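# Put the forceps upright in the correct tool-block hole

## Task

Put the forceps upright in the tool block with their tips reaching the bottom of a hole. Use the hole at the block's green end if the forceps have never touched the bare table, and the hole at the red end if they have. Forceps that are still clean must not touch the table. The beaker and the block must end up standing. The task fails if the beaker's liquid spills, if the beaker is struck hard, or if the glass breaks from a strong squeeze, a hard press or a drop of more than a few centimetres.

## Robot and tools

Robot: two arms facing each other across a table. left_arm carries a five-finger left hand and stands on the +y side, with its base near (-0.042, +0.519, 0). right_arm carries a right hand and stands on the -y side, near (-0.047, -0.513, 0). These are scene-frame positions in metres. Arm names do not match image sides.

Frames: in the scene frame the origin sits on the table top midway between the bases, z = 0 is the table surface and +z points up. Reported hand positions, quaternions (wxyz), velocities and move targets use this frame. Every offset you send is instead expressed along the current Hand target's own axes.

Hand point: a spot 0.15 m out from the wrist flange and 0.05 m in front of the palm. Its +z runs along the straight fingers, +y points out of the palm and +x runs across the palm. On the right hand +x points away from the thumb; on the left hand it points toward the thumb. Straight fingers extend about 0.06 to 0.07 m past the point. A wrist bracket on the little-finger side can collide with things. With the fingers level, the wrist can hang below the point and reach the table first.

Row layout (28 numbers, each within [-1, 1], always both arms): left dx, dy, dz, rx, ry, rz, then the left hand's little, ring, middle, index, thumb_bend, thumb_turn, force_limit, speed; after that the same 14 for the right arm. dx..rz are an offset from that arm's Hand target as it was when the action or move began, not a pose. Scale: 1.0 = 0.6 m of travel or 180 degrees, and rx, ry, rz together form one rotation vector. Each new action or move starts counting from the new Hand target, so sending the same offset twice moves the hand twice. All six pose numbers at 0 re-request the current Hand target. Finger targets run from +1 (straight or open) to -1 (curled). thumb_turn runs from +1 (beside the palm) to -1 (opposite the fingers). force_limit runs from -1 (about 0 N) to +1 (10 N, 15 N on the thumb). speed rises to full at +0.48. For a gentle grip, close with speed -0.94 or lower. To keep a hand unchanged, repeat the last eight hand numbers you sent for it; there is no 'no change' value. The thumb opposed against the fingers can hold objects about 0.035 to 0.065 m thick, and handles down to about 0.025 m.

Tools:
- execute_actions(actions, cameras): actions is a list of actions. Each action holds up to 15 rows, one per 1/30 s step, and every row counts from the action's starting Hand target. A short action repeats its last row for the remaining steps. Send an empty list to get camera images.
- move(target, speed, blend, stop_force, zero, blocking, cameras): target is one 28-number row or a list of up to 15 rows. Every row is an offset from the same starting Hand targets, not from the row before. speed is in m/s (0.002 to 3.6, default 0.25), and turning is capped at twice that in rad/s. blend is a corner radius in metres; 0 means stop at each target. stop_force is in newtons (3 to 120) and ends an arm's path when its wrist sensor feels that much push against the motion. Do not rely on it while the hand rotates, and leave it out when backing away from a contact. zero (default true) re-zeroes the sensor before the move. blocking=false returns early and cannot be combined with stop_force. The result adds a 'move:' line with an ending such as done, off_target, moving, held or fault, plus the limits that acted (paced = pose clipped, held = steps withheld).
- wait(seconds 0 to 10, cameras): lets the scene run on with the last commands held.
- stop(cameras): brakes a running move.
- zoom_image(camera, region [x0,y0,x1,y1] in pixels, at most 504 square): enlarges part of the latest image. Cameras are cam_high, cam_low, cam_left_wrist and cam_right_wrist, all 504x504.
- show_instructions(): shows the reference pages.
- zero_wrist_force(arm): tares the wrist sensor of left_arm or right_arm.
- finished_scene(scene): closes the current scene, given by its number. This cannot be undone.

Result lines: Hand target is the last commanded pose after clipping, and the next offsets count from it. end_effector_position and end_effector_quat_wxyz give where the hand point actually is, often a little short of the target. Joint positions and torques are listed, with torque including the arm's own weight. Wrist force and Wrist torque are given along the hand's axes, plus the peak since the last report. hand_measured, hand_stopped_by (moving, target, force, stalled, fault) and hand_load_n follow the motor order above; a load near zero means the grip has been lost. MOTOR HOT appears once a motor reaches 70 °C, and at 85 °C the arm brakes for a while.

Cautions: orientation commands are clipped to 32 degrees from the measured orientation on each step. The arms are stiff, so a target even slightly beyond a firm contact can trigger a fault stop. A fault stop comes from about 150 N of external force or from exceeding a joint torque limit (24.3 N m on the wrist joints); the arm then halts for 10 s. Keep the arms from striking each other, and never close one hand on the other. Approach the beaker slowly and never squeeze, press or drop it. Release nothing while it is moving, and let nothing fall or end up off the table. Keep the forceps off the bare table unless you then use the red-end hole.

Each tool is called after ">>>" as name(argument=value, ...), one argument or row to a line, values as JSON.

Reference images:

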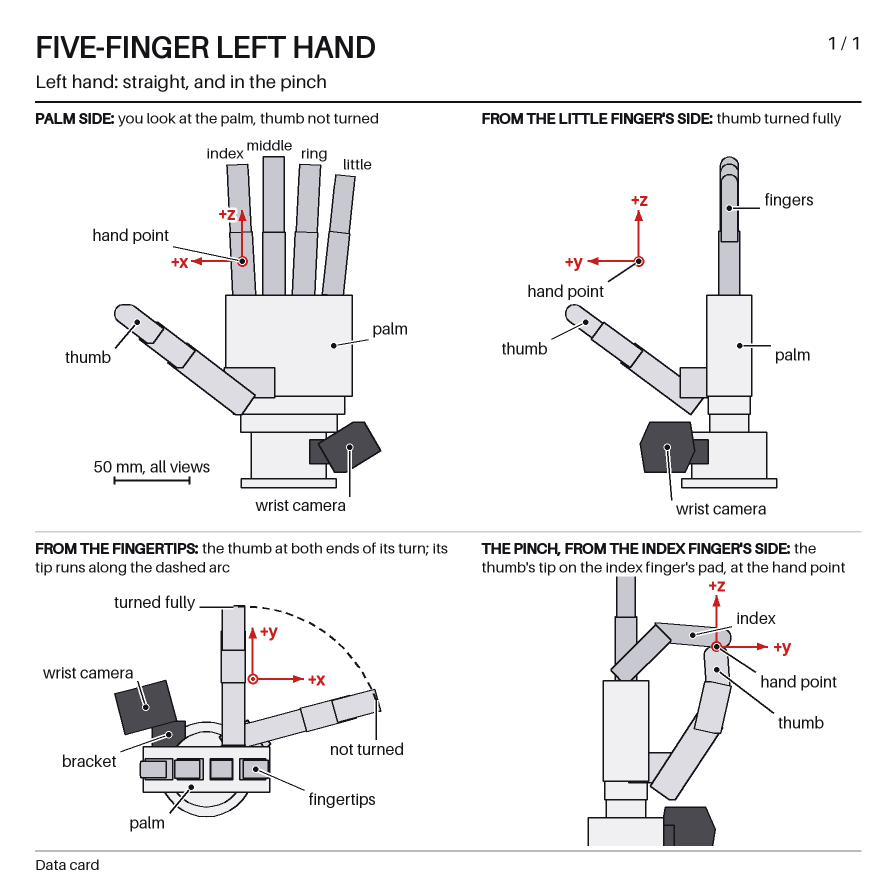

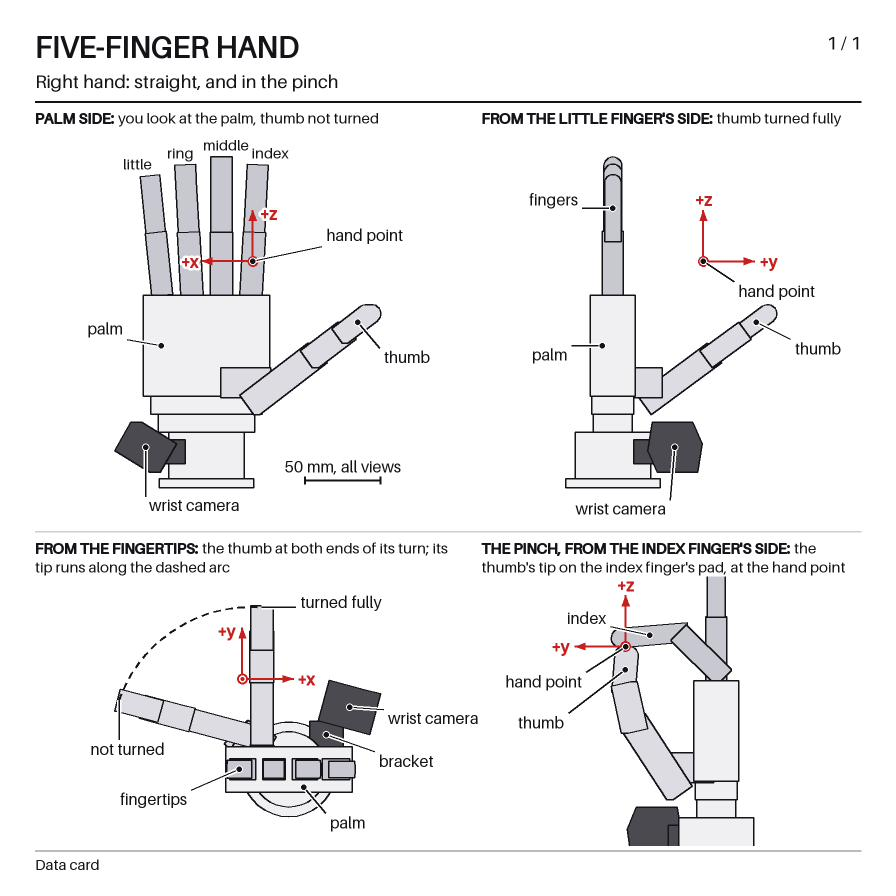

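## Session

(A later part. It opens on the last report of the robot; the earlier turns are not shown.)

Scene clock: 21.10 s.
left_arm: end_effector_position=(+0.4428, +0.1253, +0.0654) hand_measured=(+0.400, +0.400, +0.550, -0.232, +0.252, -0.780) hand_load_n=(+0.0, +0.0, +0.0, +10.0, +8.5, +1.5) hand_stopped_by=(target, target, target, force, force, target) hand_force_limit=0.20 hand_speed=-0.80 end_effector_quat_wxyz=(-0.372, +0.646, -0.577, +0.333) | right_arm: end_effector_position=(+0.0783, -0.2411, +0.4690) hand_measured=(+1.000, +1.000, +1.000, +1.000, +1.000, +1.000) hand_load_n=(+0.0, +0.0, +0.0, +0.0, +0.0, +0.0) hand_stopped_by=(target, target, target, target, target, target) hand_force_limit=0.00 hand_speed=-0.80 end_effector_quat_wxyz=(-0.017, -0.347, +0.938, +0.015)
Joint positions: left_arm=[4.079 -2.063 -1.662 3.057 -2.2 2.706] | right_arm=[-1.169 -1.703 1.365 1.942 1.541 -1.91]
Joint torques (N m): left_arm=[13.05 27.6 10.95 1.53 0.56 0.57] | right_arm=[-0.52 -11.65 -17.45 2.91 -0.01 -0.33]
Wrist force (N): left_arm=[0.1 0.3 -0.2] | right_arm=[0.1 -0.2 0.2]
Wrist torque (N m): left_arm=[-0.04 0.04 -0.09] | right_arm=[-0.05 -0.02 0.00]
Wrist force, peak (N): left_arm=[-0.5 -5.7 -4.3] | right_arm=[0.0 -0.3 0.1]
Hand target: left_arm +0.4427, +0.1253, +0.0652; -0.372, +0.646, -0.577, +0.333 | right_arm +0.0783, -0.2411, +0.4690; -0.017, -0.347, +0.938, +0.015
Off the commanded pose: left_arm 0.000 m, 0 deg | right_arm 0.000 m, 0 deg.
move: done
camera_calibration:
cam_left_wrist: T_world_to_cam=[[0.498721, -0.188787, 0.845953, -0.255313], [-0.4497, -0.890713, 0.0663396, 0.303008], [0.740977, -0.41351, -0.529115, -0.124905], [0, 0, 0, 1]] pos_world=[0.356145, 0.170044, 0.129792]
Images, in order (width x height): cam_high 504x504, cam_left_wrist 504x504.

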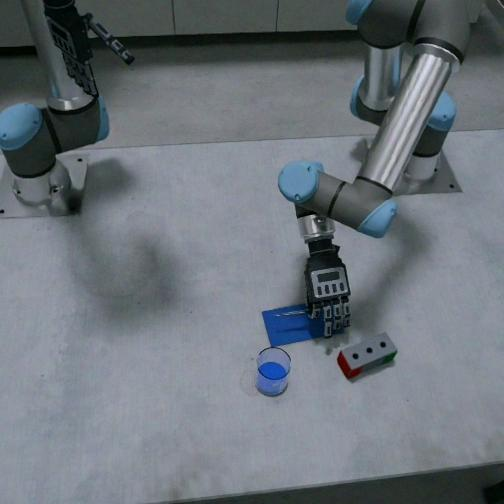

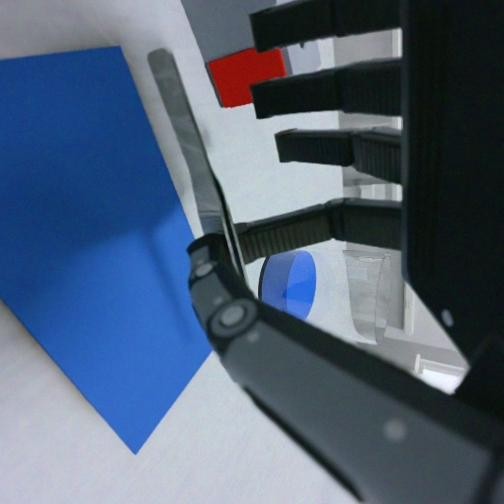

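>>> move(
  target=[
    [0,-0.1949,-0.1125,0,0,0,0.4,0.4,0.55,-0.3,0.24,-0.78,0.2,-0.8,0,0,0,0,0,0,1,1,1,1,1,1,0,-0.8],
    [-0.1967,-0.2832,0.041,0.1306,-0.1306,0.4875,0.4,0.4,0.55,-0.3,0.24,-0.78,0.2,-0.8,0,0,0,0,0,0,1,1,1,1,1,1,0,-0.8],
  ],
  speed=0.22,
  blend=0.03,
  cameras=["all"],
)

>>> zoom_image(
  camera="cam_high",
  region=[310, 250, 430, 390],
)

>>> zoom_image(
  camera="cam_low",
  region=[370, 170, 490, 310],
)

>>> zoom_image(
  camera="cam_left_wrist",
  region=[100, 200, 350, 450],
)

Scene clock: 27.13 s.
left_arm: end_effector_position=(+0.5353, +0.2546, +0.1999) hand_measured=(+0.400, +0.400, +0.550, -0.232, +0.252, -0.780) hand_load_n=(+0.0, +0.0, +0.0, +10.5, +8.5, +2.0) hand_stopped_by=(target, target, target, force, force, target) hand_force_limit=0.20 hand_speed=-0.80 end_effector_quat_wxyz=(-0.706, +0.040, -0.706, -0.039) | right_arm: end_effector_position=(+0.0783, -0.2411, +0.4690) hand_measured=(+1.000, +1.000, +1.000, +1.000, +1.000, +1.000) hand_load_n=(+0.0, +0.0, +0.0, +0.0, +0.0, +0.0) hand_stopped_by=(target, target, target, target, target, target) hand_force_limit=0.00 hand_speed=-0.80 end_effector_quat_wxyz=(-0.017, -0.347, +0.938, +0.015)
Joint positions: left_arm=[4.182 -1.931 -1.835 3.765 -2.216 4.711] | right_arm=[-1.169 -1.703 1.365 1.942 1.541 -1.91]
Joint torques (N m): left_arm=[-13.86 38.28 28.45 0.05 -0.3 1.27] | right_arm=[0.98 -11.97 -16.97 2.9 -0.2 -0.55]
Wrist force (N): left_arm=[-0.8 -1.3 -0.2] | right_arm=[0.2 -0.2 0.0]
Wrist torque (N m): left_arm=[-0.21 0.24 0.09] | right_arm=[-0.03 -0.03 0.00]
Wrist force, peak (N): left_arm=[-0.2 2.1 0.7] | right_arm=[0.0 -0.4 0.0]
Hand target: left_arm +0.5353, +0.2545, +0.1999; +0.706, -0.040, +0.706, +0.039 | right_arm +0.0783, -0.2411, +0.4690; -0.017, -0.347, +0.938, +0.015
Off the commanded pose: left_arm 0.000 m, 0 deg | right_arm 0.000 m, 0 deg.
move: done
camera_calibration:
cam_left_wrist: T_world_to_cam=[[0.0956649, -0.965278, -0.243079, 0.240387], [-0.527636, 0.157896, -0.834667, 0.405726], [0.844067, 0.208105, -0.49421, -0.289301], [0, 0, 0, 1]] pos_world=[0.435268, 0.228182, 0.254103]
cam_right_wrist: T_world_to_cam=[[-0.821973, 0.5663, 0.060534, 0.170207], [0.526938, 0.715871, 0.458111, -0.0779751], [0.216094, 0.408452, -0.886832, 0.611682], [0, 0, 0, 1]] pos_world=[0.0488132, -0.290411, 0.567877]

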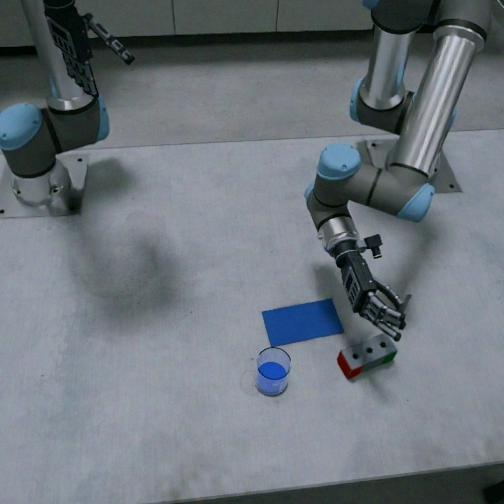

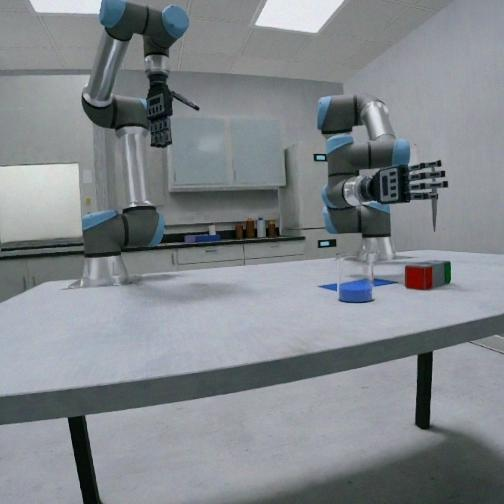

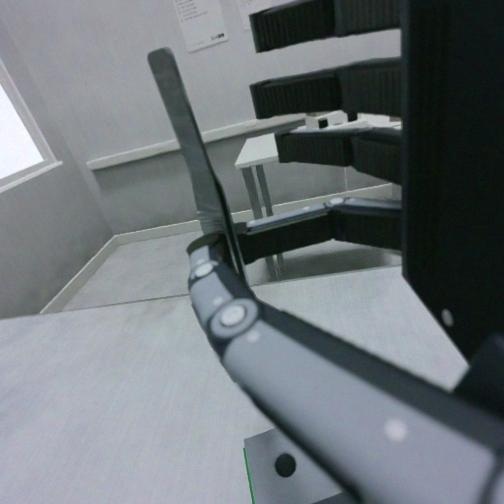

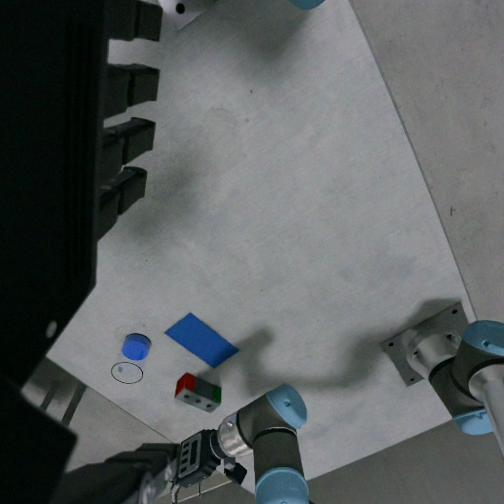

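Scaled by 3.600 from the camera's 504x504 image, which has a finer 720x720 frame.

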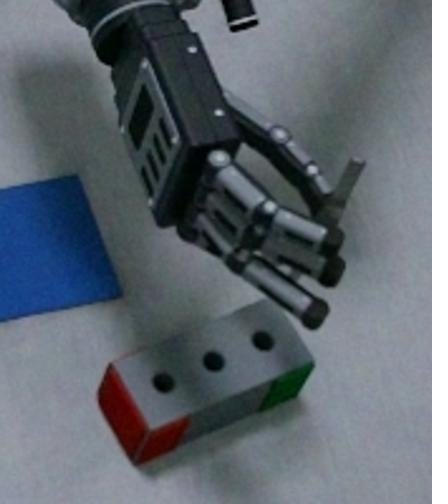

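Scaled by 3.600 from the camera's 504x504 image, which has a finer 720x720 frame.

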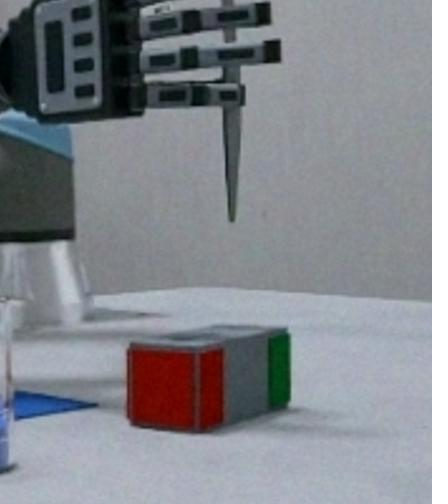

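Scaled by 2.016 from the camera's 504x504 image, which has a finer 720x720 frame.

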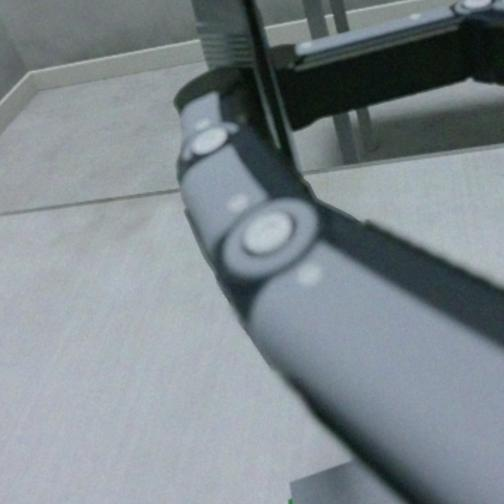

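>>> move(
  target=[0,0,0,0,0,0,1,1,1,-0.3,0.24,-0.78,0.2,-0.3,0,0,0,0,0,0,1,1,1,1,1,1,0,-0.8],
  cameras=["cam_high","cam_low","cam_left_wrist","cam_right_wrist"],
)

>>> zoom_image(
  camera="cam_high",
  region=[330, 280, 430, 390],
)

>>> zoom_image(
  camera="cam_low",
  region=[390, 140, 490, 300],
)

>>> zoom_image(
  camera="cam_right_wrist",
  region=[160, 360, 260, 504],
)

Scene clock: 28.40 s.
left_arm: end_effector_position=(+0.5353, +0.2545, +0.2000) hand_measured=(+1.000, +1.000, +1.000, -0.232, +0.252, -0.780) hand_load_n=(+0.0, +0.0, +0.0, +10.5, +8.5, +1.5) hand_stopped_by=(target, target, target, force, force, target) hand_force_limit=0.20 hand_speed=-0.30 end_effector_quat_wxyz=(-0.706, +0.040, -0.706, -0.039) | right_arm: end_effector_position=(+0.0783, -0.2411, +0.4690) hand_measured=(+1.000, +1.000, +1.000, +1.000, +1.000, +1.000) hand_load_n=(+0.0, +0.0, +0.0, +0.0, +0.0, +0.0) hand_stopped_by=(target, target, target, target, target, target) hand_force_limit=0.00 hand_speed=-0.80 end_effector_quat_wxyz=(-0.017, -0.347, +0.938, +0.015)
Joint positions: left_arm=[4.182 -1.931 -1.835 3.765 -2.216 4.711] | right_arm=[-1.169 -1.703 1.365 1.942 1.541 -1.91]
Joint torques (N m): left_arm=[-12.9 25.87 26.96 2.26 0.56 1.04] | right_arm=[0.36 -13.24 -18.69 3.04 -0.16 -0.34]
Wrist force (N): left_arm=[-0.9 -1.1 -0.2] | right_arm=[0.0 0.0 0.1]
Wrist torque (N m): left_arm=[-0.19 0.25 0.06] | right_arm=[-0.01 0.00 0.00]
Wrist force, peak (N): left_arm=[-0.8 -1.5 -0.1] | right_arm=[0.2 -0.2 0.2]
Hand target: left_arm +0.5353, +0.2545, +0.1999; +0.706, -0.040, +0.706, +0.039 | right_arm +0.0783, -0.2411, +0.4690; -0.017, -0.347, +0.938, +0.015
Off the commanded pose: left_arm 0.000 m, 0 deg | right_arm 0.000 m, 0 deg.
move: done
camera_calibration:
cam_left_wrist: T_world_to_cam=[[0.0955121, -0.965269, -0.243172, 0.240403], [-0.527522, 0.158082, -0.834704, 0.405741], [0.844155, 0.208003, -0.494102, -0.289273], [0, 0, 0, 1]] pos_world=[0.435268, 0.228083, 0.254203]
cam_right_wrist: T_world_to_cam=[[-0.821973, 0.5663, 0.060534, 0.170207], [0.526938, 0.715871, 0.458111, -0.0779751], [0.216094, 0.408452, -0.886832, 0.611682], [0, 0, 0, 1]] pos_world=[0.0488132, -0.290411, 0.567877]

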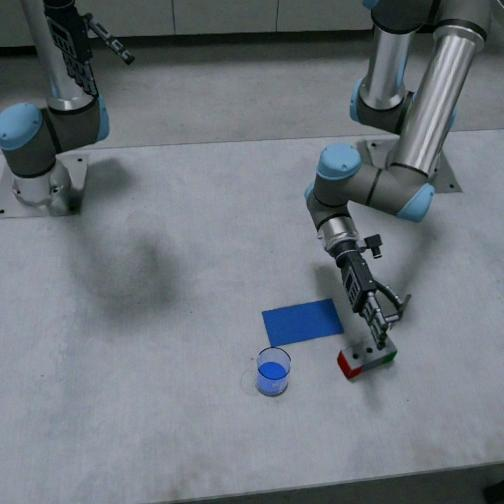

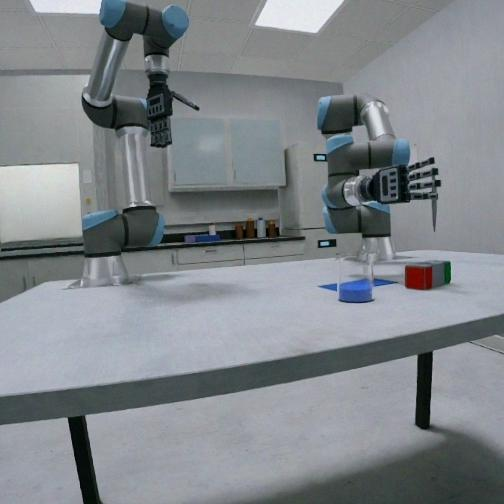

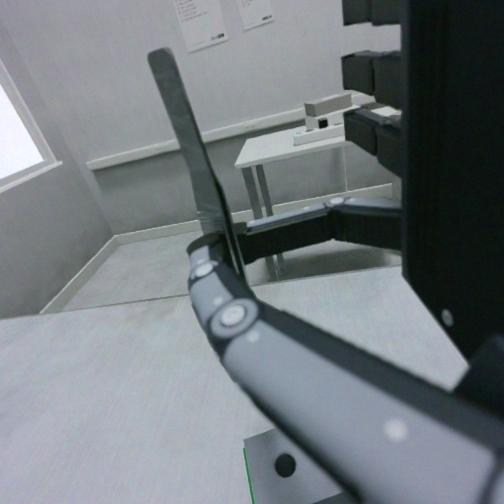

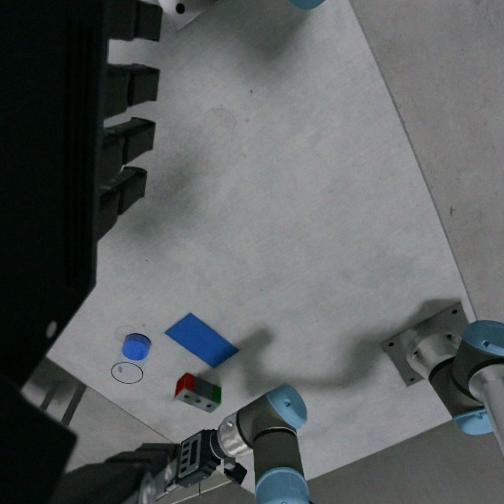

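Scaled by 4.582 from the camera's 504x504 image, which has a finer 720x720 frame.

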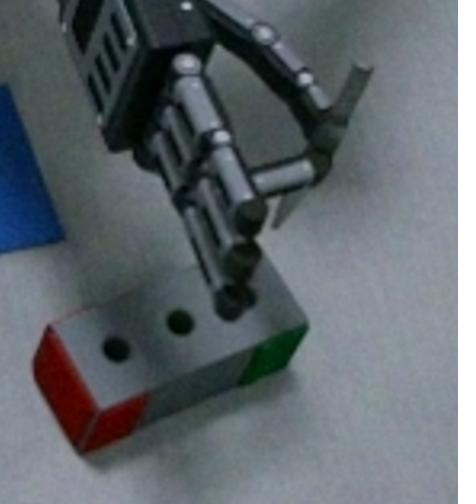

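Scaled by 3.150 from the camera's 504x504 image, which has a finer 720x720 frame.

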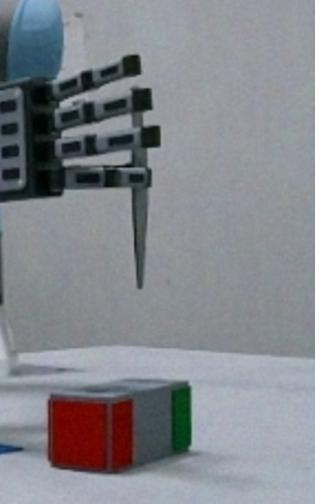

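Scaled by 3.500 from the camera's 504x504 image, which has a finer 720x720 frame.

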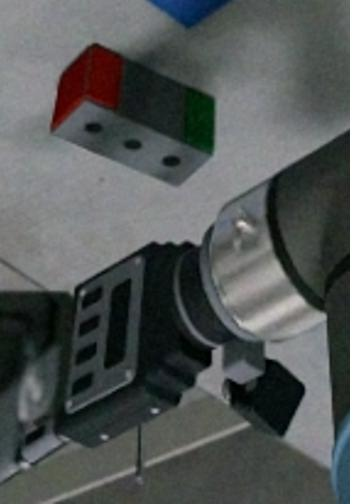

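>>> move(
  target=[0.0833,-0.0035,-0.005,0.0914,0,0,1,1,1,-0.3,0.24,-0.78,0.2,-0.3,0,0,0,0,0,0,1,1,1,1,1,1,0,-0.8],
  speed=0.12,
  cameras=["cam_high","cam_low","cam_left_wrist","cam_right_wrist"],
)

>>> zoom_image(
  camera="cam_high",
  region=[340, 290, 430, 390],
)

>>> zoom_image(
  camera="cam_low",
  region=[395, 180, 475, 300],
)

>>> zoom_image(
  camera="cam_right_wrist",
  region=[160, 360, 260, 504],
)

Scene clock: 31.07 s.
left_arm: end_effector_position=(+0.5325, +0.2522, +0.1500) hand_measured=(+1.000, +1.000, +1.000, -0.232, +0.252, -0.780) hand_load_n=(+0.0, +0.0, +0.0, +10.0, +8.5, +1.5) hand_stopped_by=(target, target, target, force, force, target) hand_force_limit=0.20 hand_speed=-0.30 end_effector_quat_wxyz=(+0.704, +0.062, +0.705, -0.062) | right_arm: end_effector_position=(+0.0783, -0.2411, +0.4690) hand_measured=(+1.000, +1.000, +1.000, +1.000, +1.000, +1.000) hand_load_n=(+0.5, +0.0, +0.0, +0.0, +0.0, +0.0) hand_stopped_by=(target, target, target, target, target, target) hand_force_limit=0.00 hand_speed=-0.80 end_effector_quat_wxyz=(-0.017, -0.347, +0.938, +0.015)
Joint positions: left_arm=[4.306 -1.893 -2.062 3.954 -1.805 4.711] | right_arm=[-1.169 -1.703 1.365 1.942 1.541 -1.91]
Joint torques (N m): left_arm=[-12.96 28.19 26.44 -0.39 0.91 1.24] | right_arm=[-0.08 -13 -18.19 3 -0.13 -0.44]
Wrist force (N): left_arm=[-0.8 -1.3 -0.1] | right_arm=[0.1 -0.1 0.0]
Wrist torque (N m): left_arm=[-0.22 0.24 0.01] | right_arm=[-0.03 -0.01 0.00]
Wrist force, peak (N): left_arm=[-1.4 -1.4 -0.1] | right_arm=[0.0 -0.4 -0.1]
Hand target: left_arm +0.5325, +0.2521, +0.1500; +0.704, +0.062, +0.705, -0.062 | right_arm +0.0783, -0.2411, +0.4690; -0.017, -0.347, +0.938, +0.015
Off the commanded pose: left_arm 0.000 m, 0 deg | right_arm 0.000 m, 0 deg.
move: done
camera_calibration:
cam_left_wrist: T_world_to_cam=[[-0.181449, -0.952909, -0.242982, 0.370613], [-0.461141, 0.300682, -0.834829, 0.291599], [0.868576, -0.0394296, -0.493984, -0.261719], [0, 0, 0, 1]] pos_world=[0.429039, 0.255163, 0.204203]
cam_right_wrist: T_world_to_cam=[[-0.821973, 0.5663, 0.060534, 0.170207], [0.526938, 0.715871, 0.458111, -0.0779751], [0.216094, 0.408452, -0.886832, 0.611682], [0, 0, 0, 1]] pos_world=[0.0488132, -0.290411, 0.567877]

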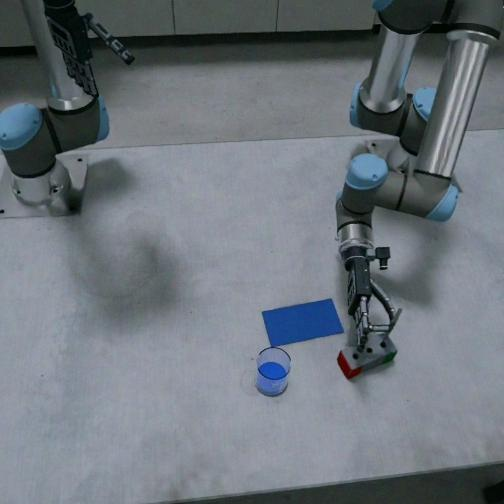

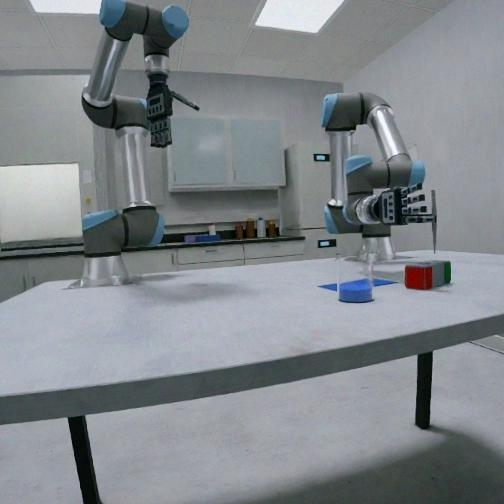

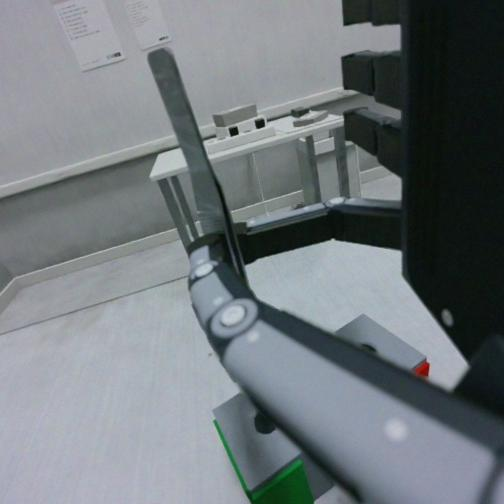

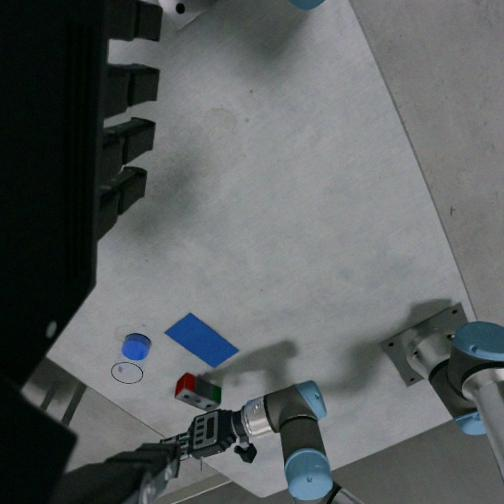

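Scaled by 5.040 from the camera's 504x504 image, which has a finer 720x720 frame.

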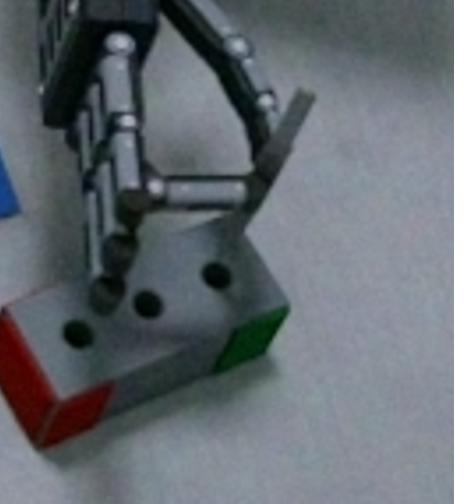

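Scaled by 4.200 from the camera's 504x504 image, which has a finer 720x720 frame.

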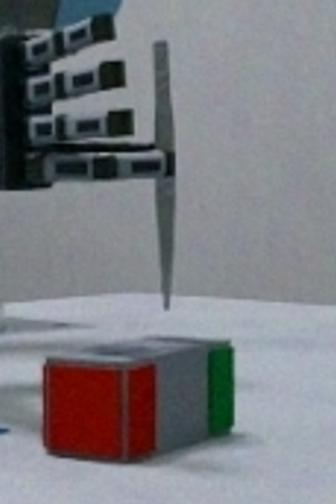

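Scaled by 3.500 from the camera's 504x504 image, which has a finer 720x720 frame.

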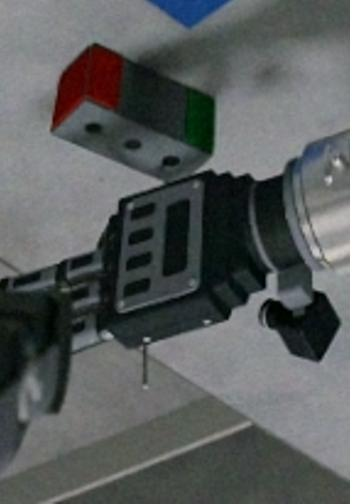

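>>> zoom_image(
  camera="cam_high",
  region=[360, 300, 420, 370],
)

>>> zoom_image(
  camera="cam_low",
  region=[405, 235, 465, 295],
)

>>> zoom_image(
  camera="cam_left_wrist",
  region=[190, 290, 390, 490],
)

Scaled by 7.200 from the camera's 504x504 image, which has a finer 720x720 frame.

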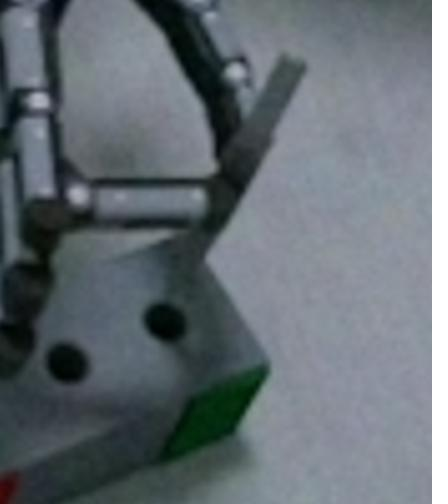

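Scaled by 8.400 from the camera's 504x504 image, which has a finer 720x720 frame.

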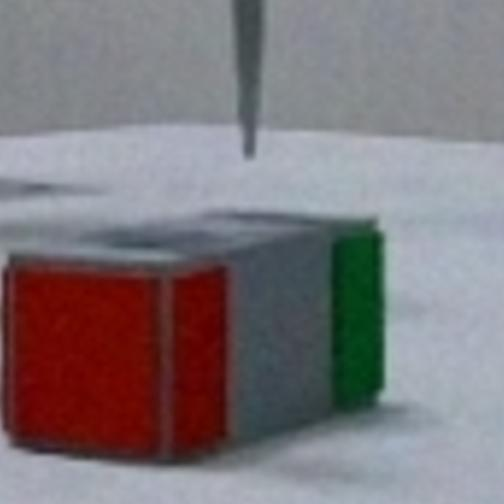

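Scaled by 2.520 from the camera's 504x504 image, which has a finer 720x720 frame.

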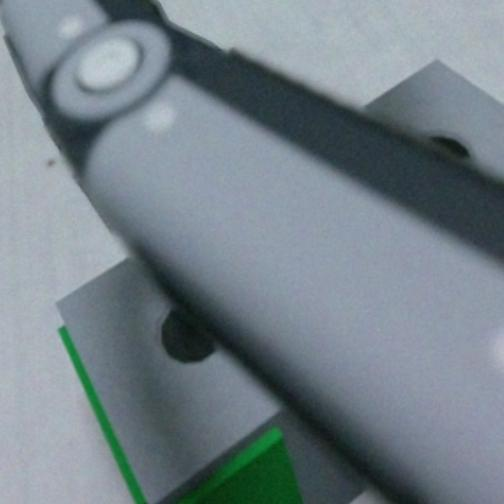

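>>> move(
  target=[0.02,0.0004,-0.0026,0,0,0,1,1,1,-0.3,0.24,-0.78,0.2,-0.3,0,0,0,0,0,0,1,1,1,1,1,1,0,-0.8],
  speed=0.05,
  cameras=["cam_high","cam_low"],
)

>>> zoom_image(
  camera="cam_high",
  region=[365, 315, 405, 365],
)

>>> zoom_image(
  camera="cam_low",
  region=[415, 240, 455, 280],
)

Scene clock: 33.50 s.
left_arm: end_effector_position=(+0.5309, +0.2526, +0.1378) hand_measured=(+1.000, +1.000, +1.000, -0.232, +0.252, -0.780) hand_load_n=(+0.0, +0.0, +0.0, +10.5, +9.0, +1.5) hand_stopped_by=(target, target, target, force, force, target) hand_force_limit=0.20 hand_speed=-0.30 end_effector_quat_wxyz=(+0.704, +0.062, +0.705, -0.062) | right_arm: end_effector_position=(+0.0783, -0.2411, +0.4690) hand_measured=(+1.000, +1.000, +1.000, +1.000, +1.000, +1.000) hand_load_n=(+0.0, +0.0, +0.0, +0.0, +0.0, +0.0) hand_stopped_by=(target, target, target, target, target, target) hand_force_limit=0.00 hand_speed=-0.80 end_effector_quat_wxyz=(-0.017, -0.347, +0.938, +0.015)
Joint positions: left_arm=[4.305 -1.914 -2.076 3.989 -1.805 4.711] | right_arm=[-1.169 -1.703 1.365 1.942 1.541 -1.91]
Joint torques (N m): left_arm=[-13.36 37.82 22.26 -0.57 -1.23 -0.72] | right_arm=[0.39 -11.76 -17.2 2.9 0.15 -0.3]
Wrist force (N): left_arm=[-0.8 -1.1 0.2] | right_arm=[0.1 -0.1 0.2]
Wrist torque (N m): left_arm=[-0.21 0.27 -0.01] | right_arm=[-0.03 -0.03 0.00]
Wrist force, peak (N): left_arm=[-0.8 -1.6 -0.1] | right_arm=[0.1 -0.3 -0.2]
Hand target: left_arm +0.5310, +0.2526, +0.1380; +0.704, +0.062, +0.705, -0.062 | right_arm +0.0783, -0.2411, +0.4690; -0.017, -0.347, +0.938, +0.015
Off the commanded pose: left_arm 0.000 m, 0 deg | right_arm 0.000 m, 0 deg.
move: done
Images, in order (width x height): cam_high 504x504, cam_low 504x504.

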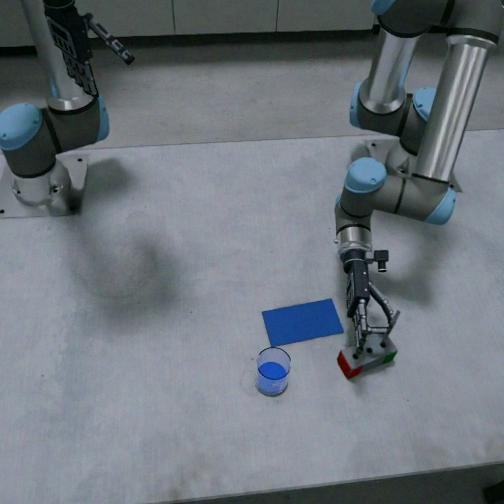

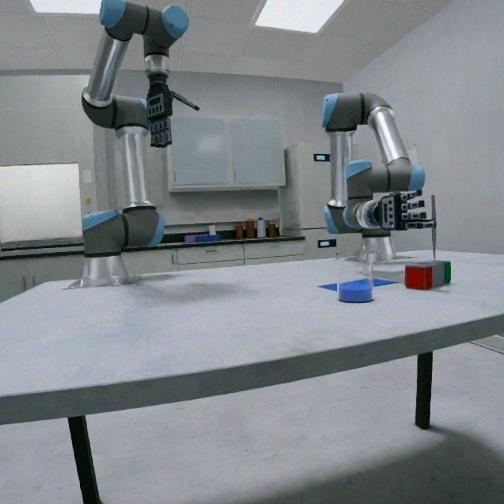

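Scaled by 10.080 from the camera's 504x504 image, which has a finer 720x720 frame.

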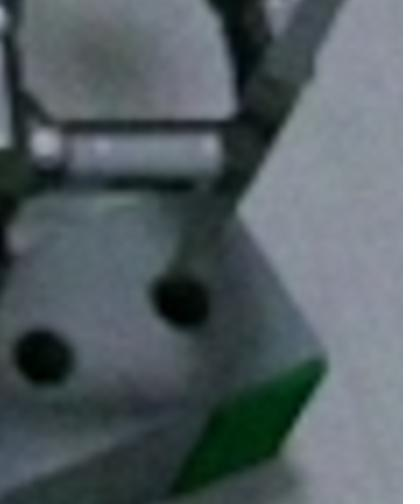

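Scaled by 12.600 from the camera's 504x504 image, which has a finer 720x720 frame.

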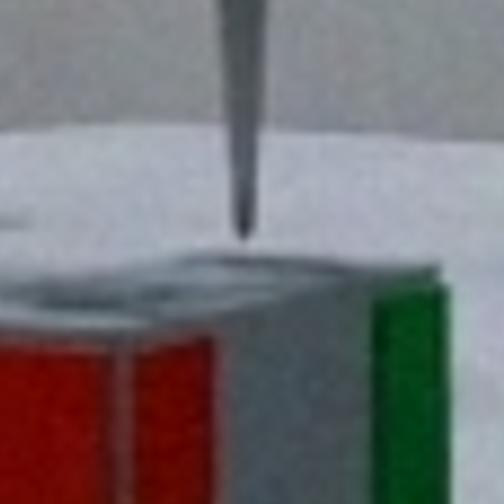

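>>> zoom_image(
  camera="cam_high",
  region=[374, 332, 394, 352],
)

>>> zoom_image(
  camera="cam_low",
  region=[410, 246, 454, 276],
)

Scaled by 25.200 from the camera's 504x504 image, which has a finer 720x720 frame.

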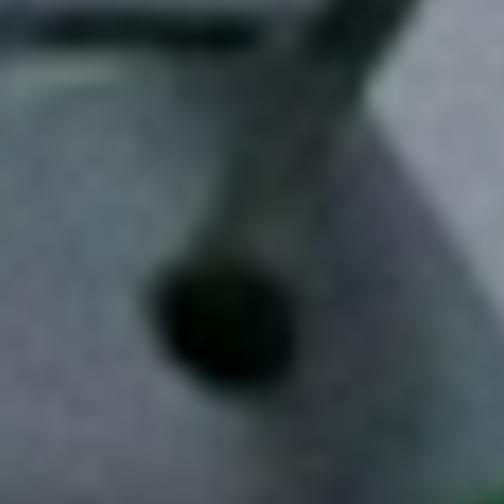

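Scaled by 11.455 from the camera's 504x504 image, which has a finer 720x720 frame.

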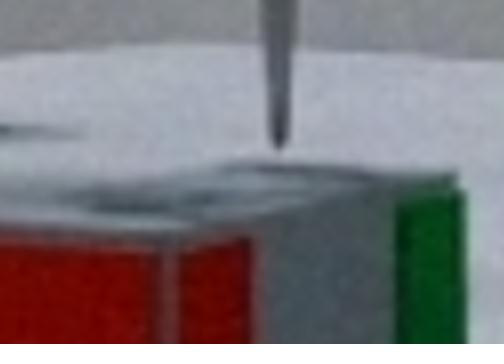

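>>> move(
  target=[0,0.004,0.005,0,0,0,1,1,1,-0.3,0.24,-0.78,0.2,-0.3,0,0,0,0,0,0,1,1,1,1,1,1,0,-0.8],
  speed=0.03,
  cameras=["cam_high","cam_low"],
)

>>> zoom_image(
  camera="cam_high",
  region=[374, 332, 394, 352],
)

>>> zoom_image(
  camera="cam_low",
  region=[410, 246, 454, 276],
)

Scene clock: 35.07 s.
left_arm: end_effector_position=(+0.5344, +0.2544, +0.1380) hand_measured=(+1.000, +1.000, +1.000, -0.232, +0.252, -0.780) hand_load_n=(+0.0, +0.0, +0.0, +10.5, +8.5, +1.5) hand_stopped_by=(target, target, target, force, force, target) hand_force_limit=0.20 hand_speed=-0.30 end_effector_quat_wxyz=(+0.704, +0.062, +0.705, -0.062) | right_arm: end_effector_position=(+0.0783, -0.2411, +0.4690) hand_measured=(+1.000, +1.000, +1.000, +1.000, +1.000, +1.000) hand_load_n=(+0.0, +0.0, +0.0, +0.0, +0.0, +0.0) hand_stopped_by=(target, target, target, target, target, target) hand_force_limit=0.00 hand_speed=-0.80 end_effector_quat_wxyz=(-0.017, -0.347, +0.938, +0.015)
Joint positions: left_arm=[4.313 -1.916 -2.072 3.987 -1.797 4.711] | right_arm=[-1.169 -1.703 1.365 1.942 1.541 -1.91]
Joint torques (N m): left_arm=[3.65 23.14 21.82 -0.55 0.05 -1.34] | right_arm=[-0.86 -12.66 -17.89 3.3 -0.21 -0.41]
Wrist force (N): left_arm=[-0.6 -1.3 -0.1] | right_arm=[0.2 -0.1 0.1]
Wrist torque (N m): left_arm=[-0.22 0.25 0.00] | right_arm=[-0.02 -0.03 0.01]
Wrist force, peak (N): left_arm=[-0.6 -1.5 0.0] | right_arm=[0.2 -0.3 0.3]
Hand target: left_arm +0.5343, +0.2544, +0.1380; +0.704, +0.062, +0.705, -0.062 | right_arm +0.0783, -0.2411, +0.4690; -0.017, -0.347, +0.938, +0.015
Off the commanded pose: left_arm 0.000 m, 0 deg | right_arm 0.000 m, 0 deg.
move: done
Images, in order (width x height): cam_high 504x504, cam_low 504x504.

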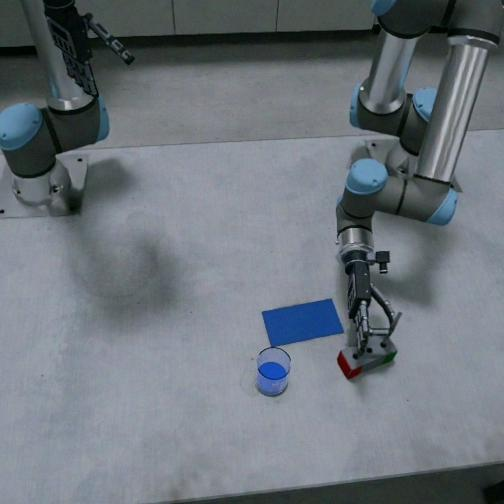

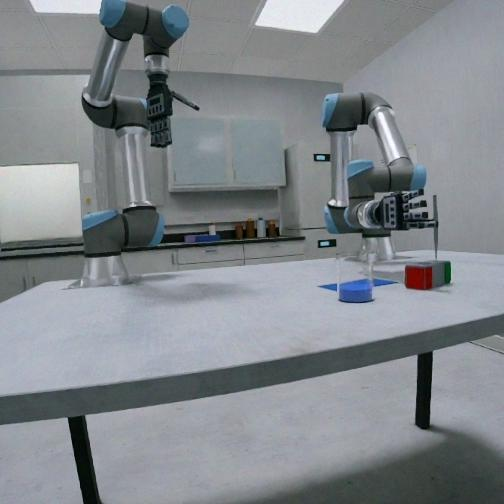

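Scaled by 25.200 from the camera's 504x504 image, which has a finer 720x720 frame.

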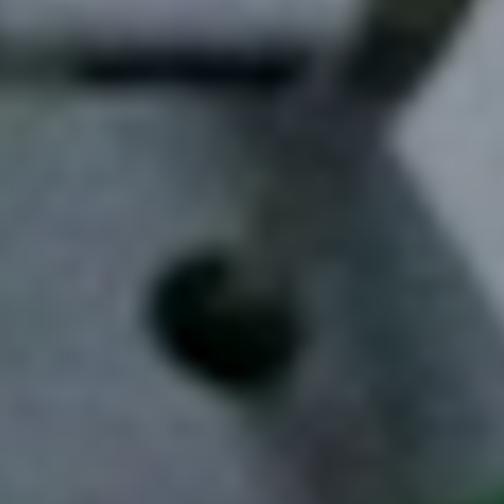

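Scaled by 11.455 from the camera's 504x504 image, which has a finer 720x720 frame.

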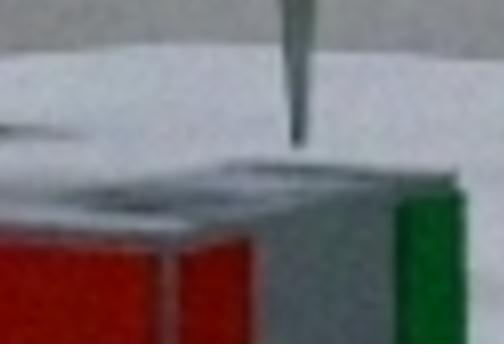

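>>> move(
  target=[
    [0.0667,0,0,0,0,0,1,1,1,-0.3,0.24,-0.78,0.2,-0.3,0,0,0,0,0,0,1,1,1,1,1,1,0,-0.8],
    [0.0967,0,0,0,0,0,1,1,1,-0.3,0.24,-0.78,0.2,-0.3,0,0,0,0,0,0,1,1,1,1,1,1,0,-0.8],
  ],
  speed=[0.022, 0.012],
  stop_force=4,
  cameras=["cam_high","cam_low"],
)

>>> zoom_image(
  camera="cam_high",
  region=[350, 310, 420, 380],
)

>>> zoom_image(
  camera="cam_low",
  region=[395, 220, 465, 300],
)

Scene clock: 39.43 s.
left_arm: end_effector_position=(+0.5343, +0.2544, +0.0865) hand_measured=(+1.000, +1.000, +1.000, -0.232, +0.252, -0.780) hand_load_n=(+0.0, -0.5, +0.0, +10.0, +8.5, +0.0) hand_stopped_by=(target, target, target, force, force, target) hand_force_limit=0.20 hand_speed=-0.30 end_effector_quat_wxyz=(+0.704, +0.062, +0.705, -0.062) | right_arm: end_effector_position=(+0.0783, -0.2411, +0.4690) hand_measured=(+1.000, +1.000, +1.000, +1.000, +1.000, +1.000) hand_load_n=(+0.0, +0.0, +0.0, +0.0, -0.5, +0.0) hand_stopped_by=(target, target, target, target, target, target) hand_force_limit=0.00 hand_speed=-0.80 end_effector_quat_wxyz=(-0.017, -0.347, +0.938, +0.015)
Joint positions: left_arm=[4.313 -2.027 -2.1 4.126 -1.798 4.711] | right_arm=[-1.169 -1.703 1.365 1.942 1.541 -1.91]
Joint torques (N m): left_arm=[-11.29 39.96 24.7 2.68 -1.01 -0.62] | right_arm=[-1.03 -11.94 -18.45 3.22 -0.07 -0.21]
Wrist force (N): left_arm=[-1.4 -0.9 -0.3] | right_arm=[0.1 -0.2 -0.1]
Wrist torque (N m): left_arm=[-0.22 0.29 -0.02] | right_arm=[-0.03 -0.02 0.00]
Wrist force, peak (N): left_arm=[-6.8 -1.0 -0.7] | right_arm=[0.2 -0.2 0.3]
Hand target: left_arm +0.5343, +0.2544, +0.0865; +0.704, +0.062, +0.705, -0.062 (not the last commanded pose) | right_arm +0.0783, -0.2411, +0.4690; -0.017, -0.347, +0.938, +0.015
Off the commanded pose: left_arm 0.007 m, 0 deg | right_arm 0.000 m, 0 deg.
move: contact (left_arm); path passed 1 of 2 targets
Images, in order (width x height): cam_high 504x504, cam_low 504x504.

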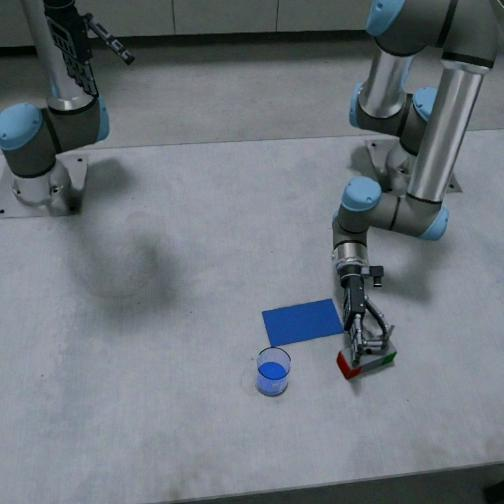

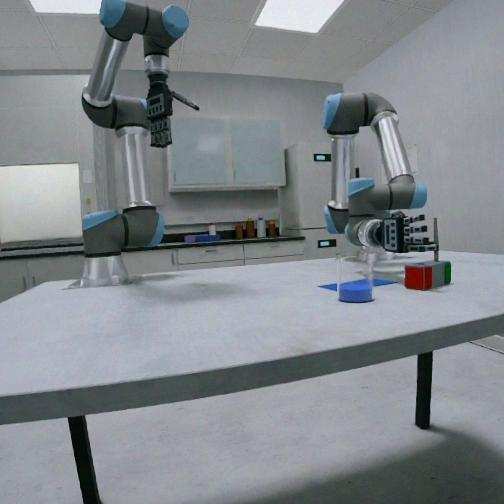

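Scaled by 7.200 from the camera's 504x504 image, which has a finer 720x720 frame.

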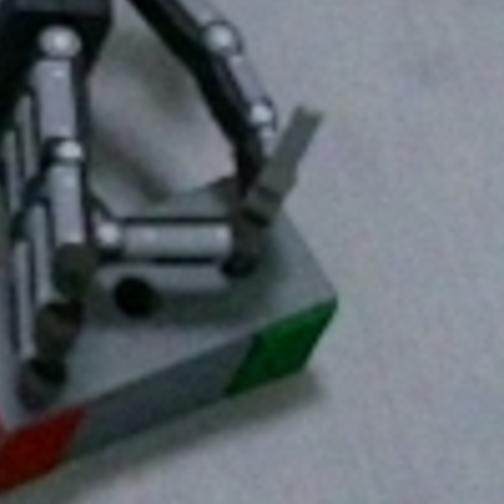

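Scaled by 6.300 from the camera's 504x504 image, which has a finer 720x720 frame.

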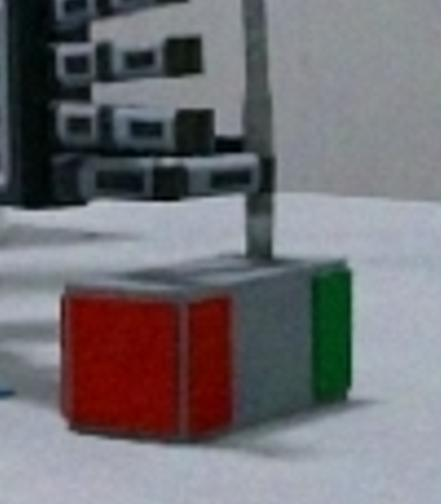

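>>> move(
  target=[0,0,0,0,0,0,1,1,1,-0.1,0.38,-0.78,0.2,-0.94,0,0,0,0,0,0,1,1,1,1,1,1,0,-0.8],
  cameras=["cam_high","cam_low"],
)

>>> zoom_image(
  camera="cam_high",
  region=[350, 310, 420, 380],
)

>>> zoom_image(
  camera="cam_low",
  region=[395, 220, 465, 300],
)

Scene clock: 41.37 s.
left_arm: end_effector_position=(+0.5343, +0.2544, +0.0865) hand_measured=(+1.000, +1.000, +1.000, -0.100, +0.380, -0.780) hand_load_n=(+0.0, +0.0, +0.0, +0.0, +0.0, +0.0) hand_stopped_by=(target, target, target, target, target, target) hand_force_limit=0.20 hand_speed=-0.94 end_effector_quat_wxyz=(+0.704, +0.062, +0.705, -0.062) | right_arm: end_effector_position=(+0.0783, -0.2411, +0.4690) hand_measured=(+1.000, +1.000, +1.000, +1.000, +1.000, +1.000) hand_load_n=(+0.0, +0.0, +0.0, +0.0, +0.0, +0.0) hand_stopped_by=(target, target, target, target, target, target) hand_force_limit=0.00 hand_speed=-0.80 end_effector_quat_wxyz=(-0.017, -0.347, +0.938, +0.015)
Joint positions: left_arm=[4.313 -2.027 -2.1 4.126 -1.798 4.711] | right_arm=[-1.169 -1.703 1.365 1.942 1.541 -1.91]
Joint torques (N m): left_arm=[-8.81 37.75 22 2.65 -0.98 -0.64] | right_arm=[-0.63 -12.48 -17.34 3.23 0 -0.36]
Wrist force (N): left_arm=[-1.0 -1.2 -0.2] | right_arm=[0.0 -0.2 -0.1]
Wrist torque (N m): left_arm=[-0.20 0.24 -0.02] | right_arm=[-0.03 0.00 -0.01]
Wrist force, peak (N): left_arm=[-1.8 -0.9 -0.7] | right_arm=[0.3 -0.2 0.1]
Hand target: left_arm +0.5343, +0.2544, +0.0865; +0.704, +0.062, +0.705, -0.062 | right_arm +0.0783, -0.2411, +0.4690; -0.017, -0.347, +0.938, +0.015
Off the commanded pose: left_arm 0.000 m, 0 deg | right_arm 0.000 m, 0 deg.
move: done
Images, in order (width x height): cam_high 504x504, cam_low 504x504.

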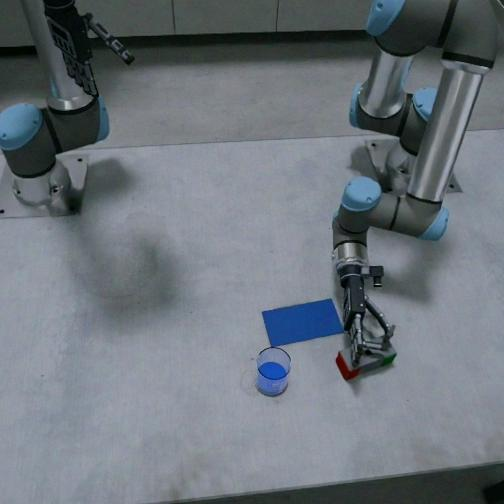

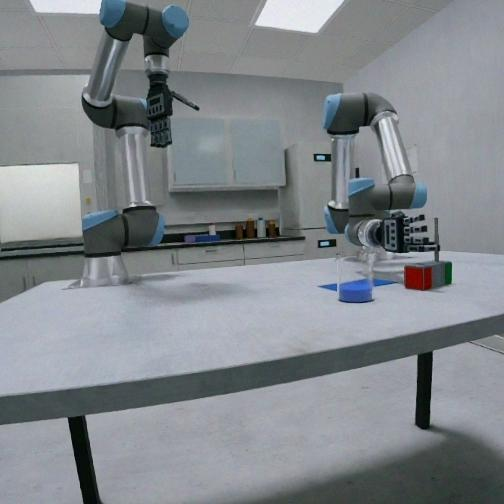

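Scaled by 7.200 from the camera's 504x504 image, which has a finer 720x720 frame.

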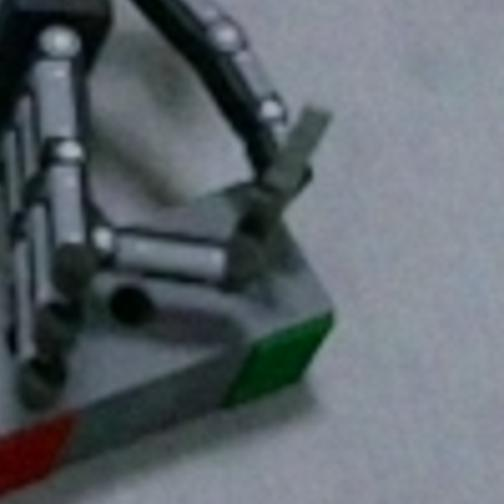

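Scaled by 6.300 from the camera's 504x504 image, which has a finer 720x720 frame.

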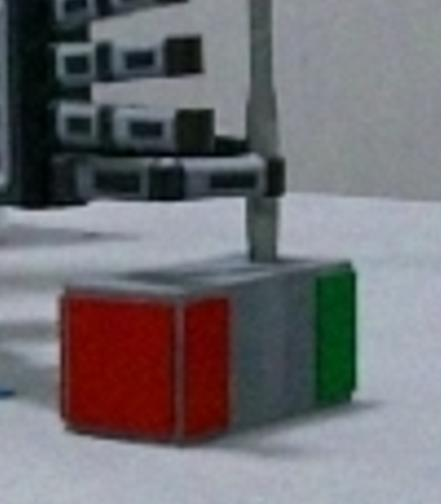

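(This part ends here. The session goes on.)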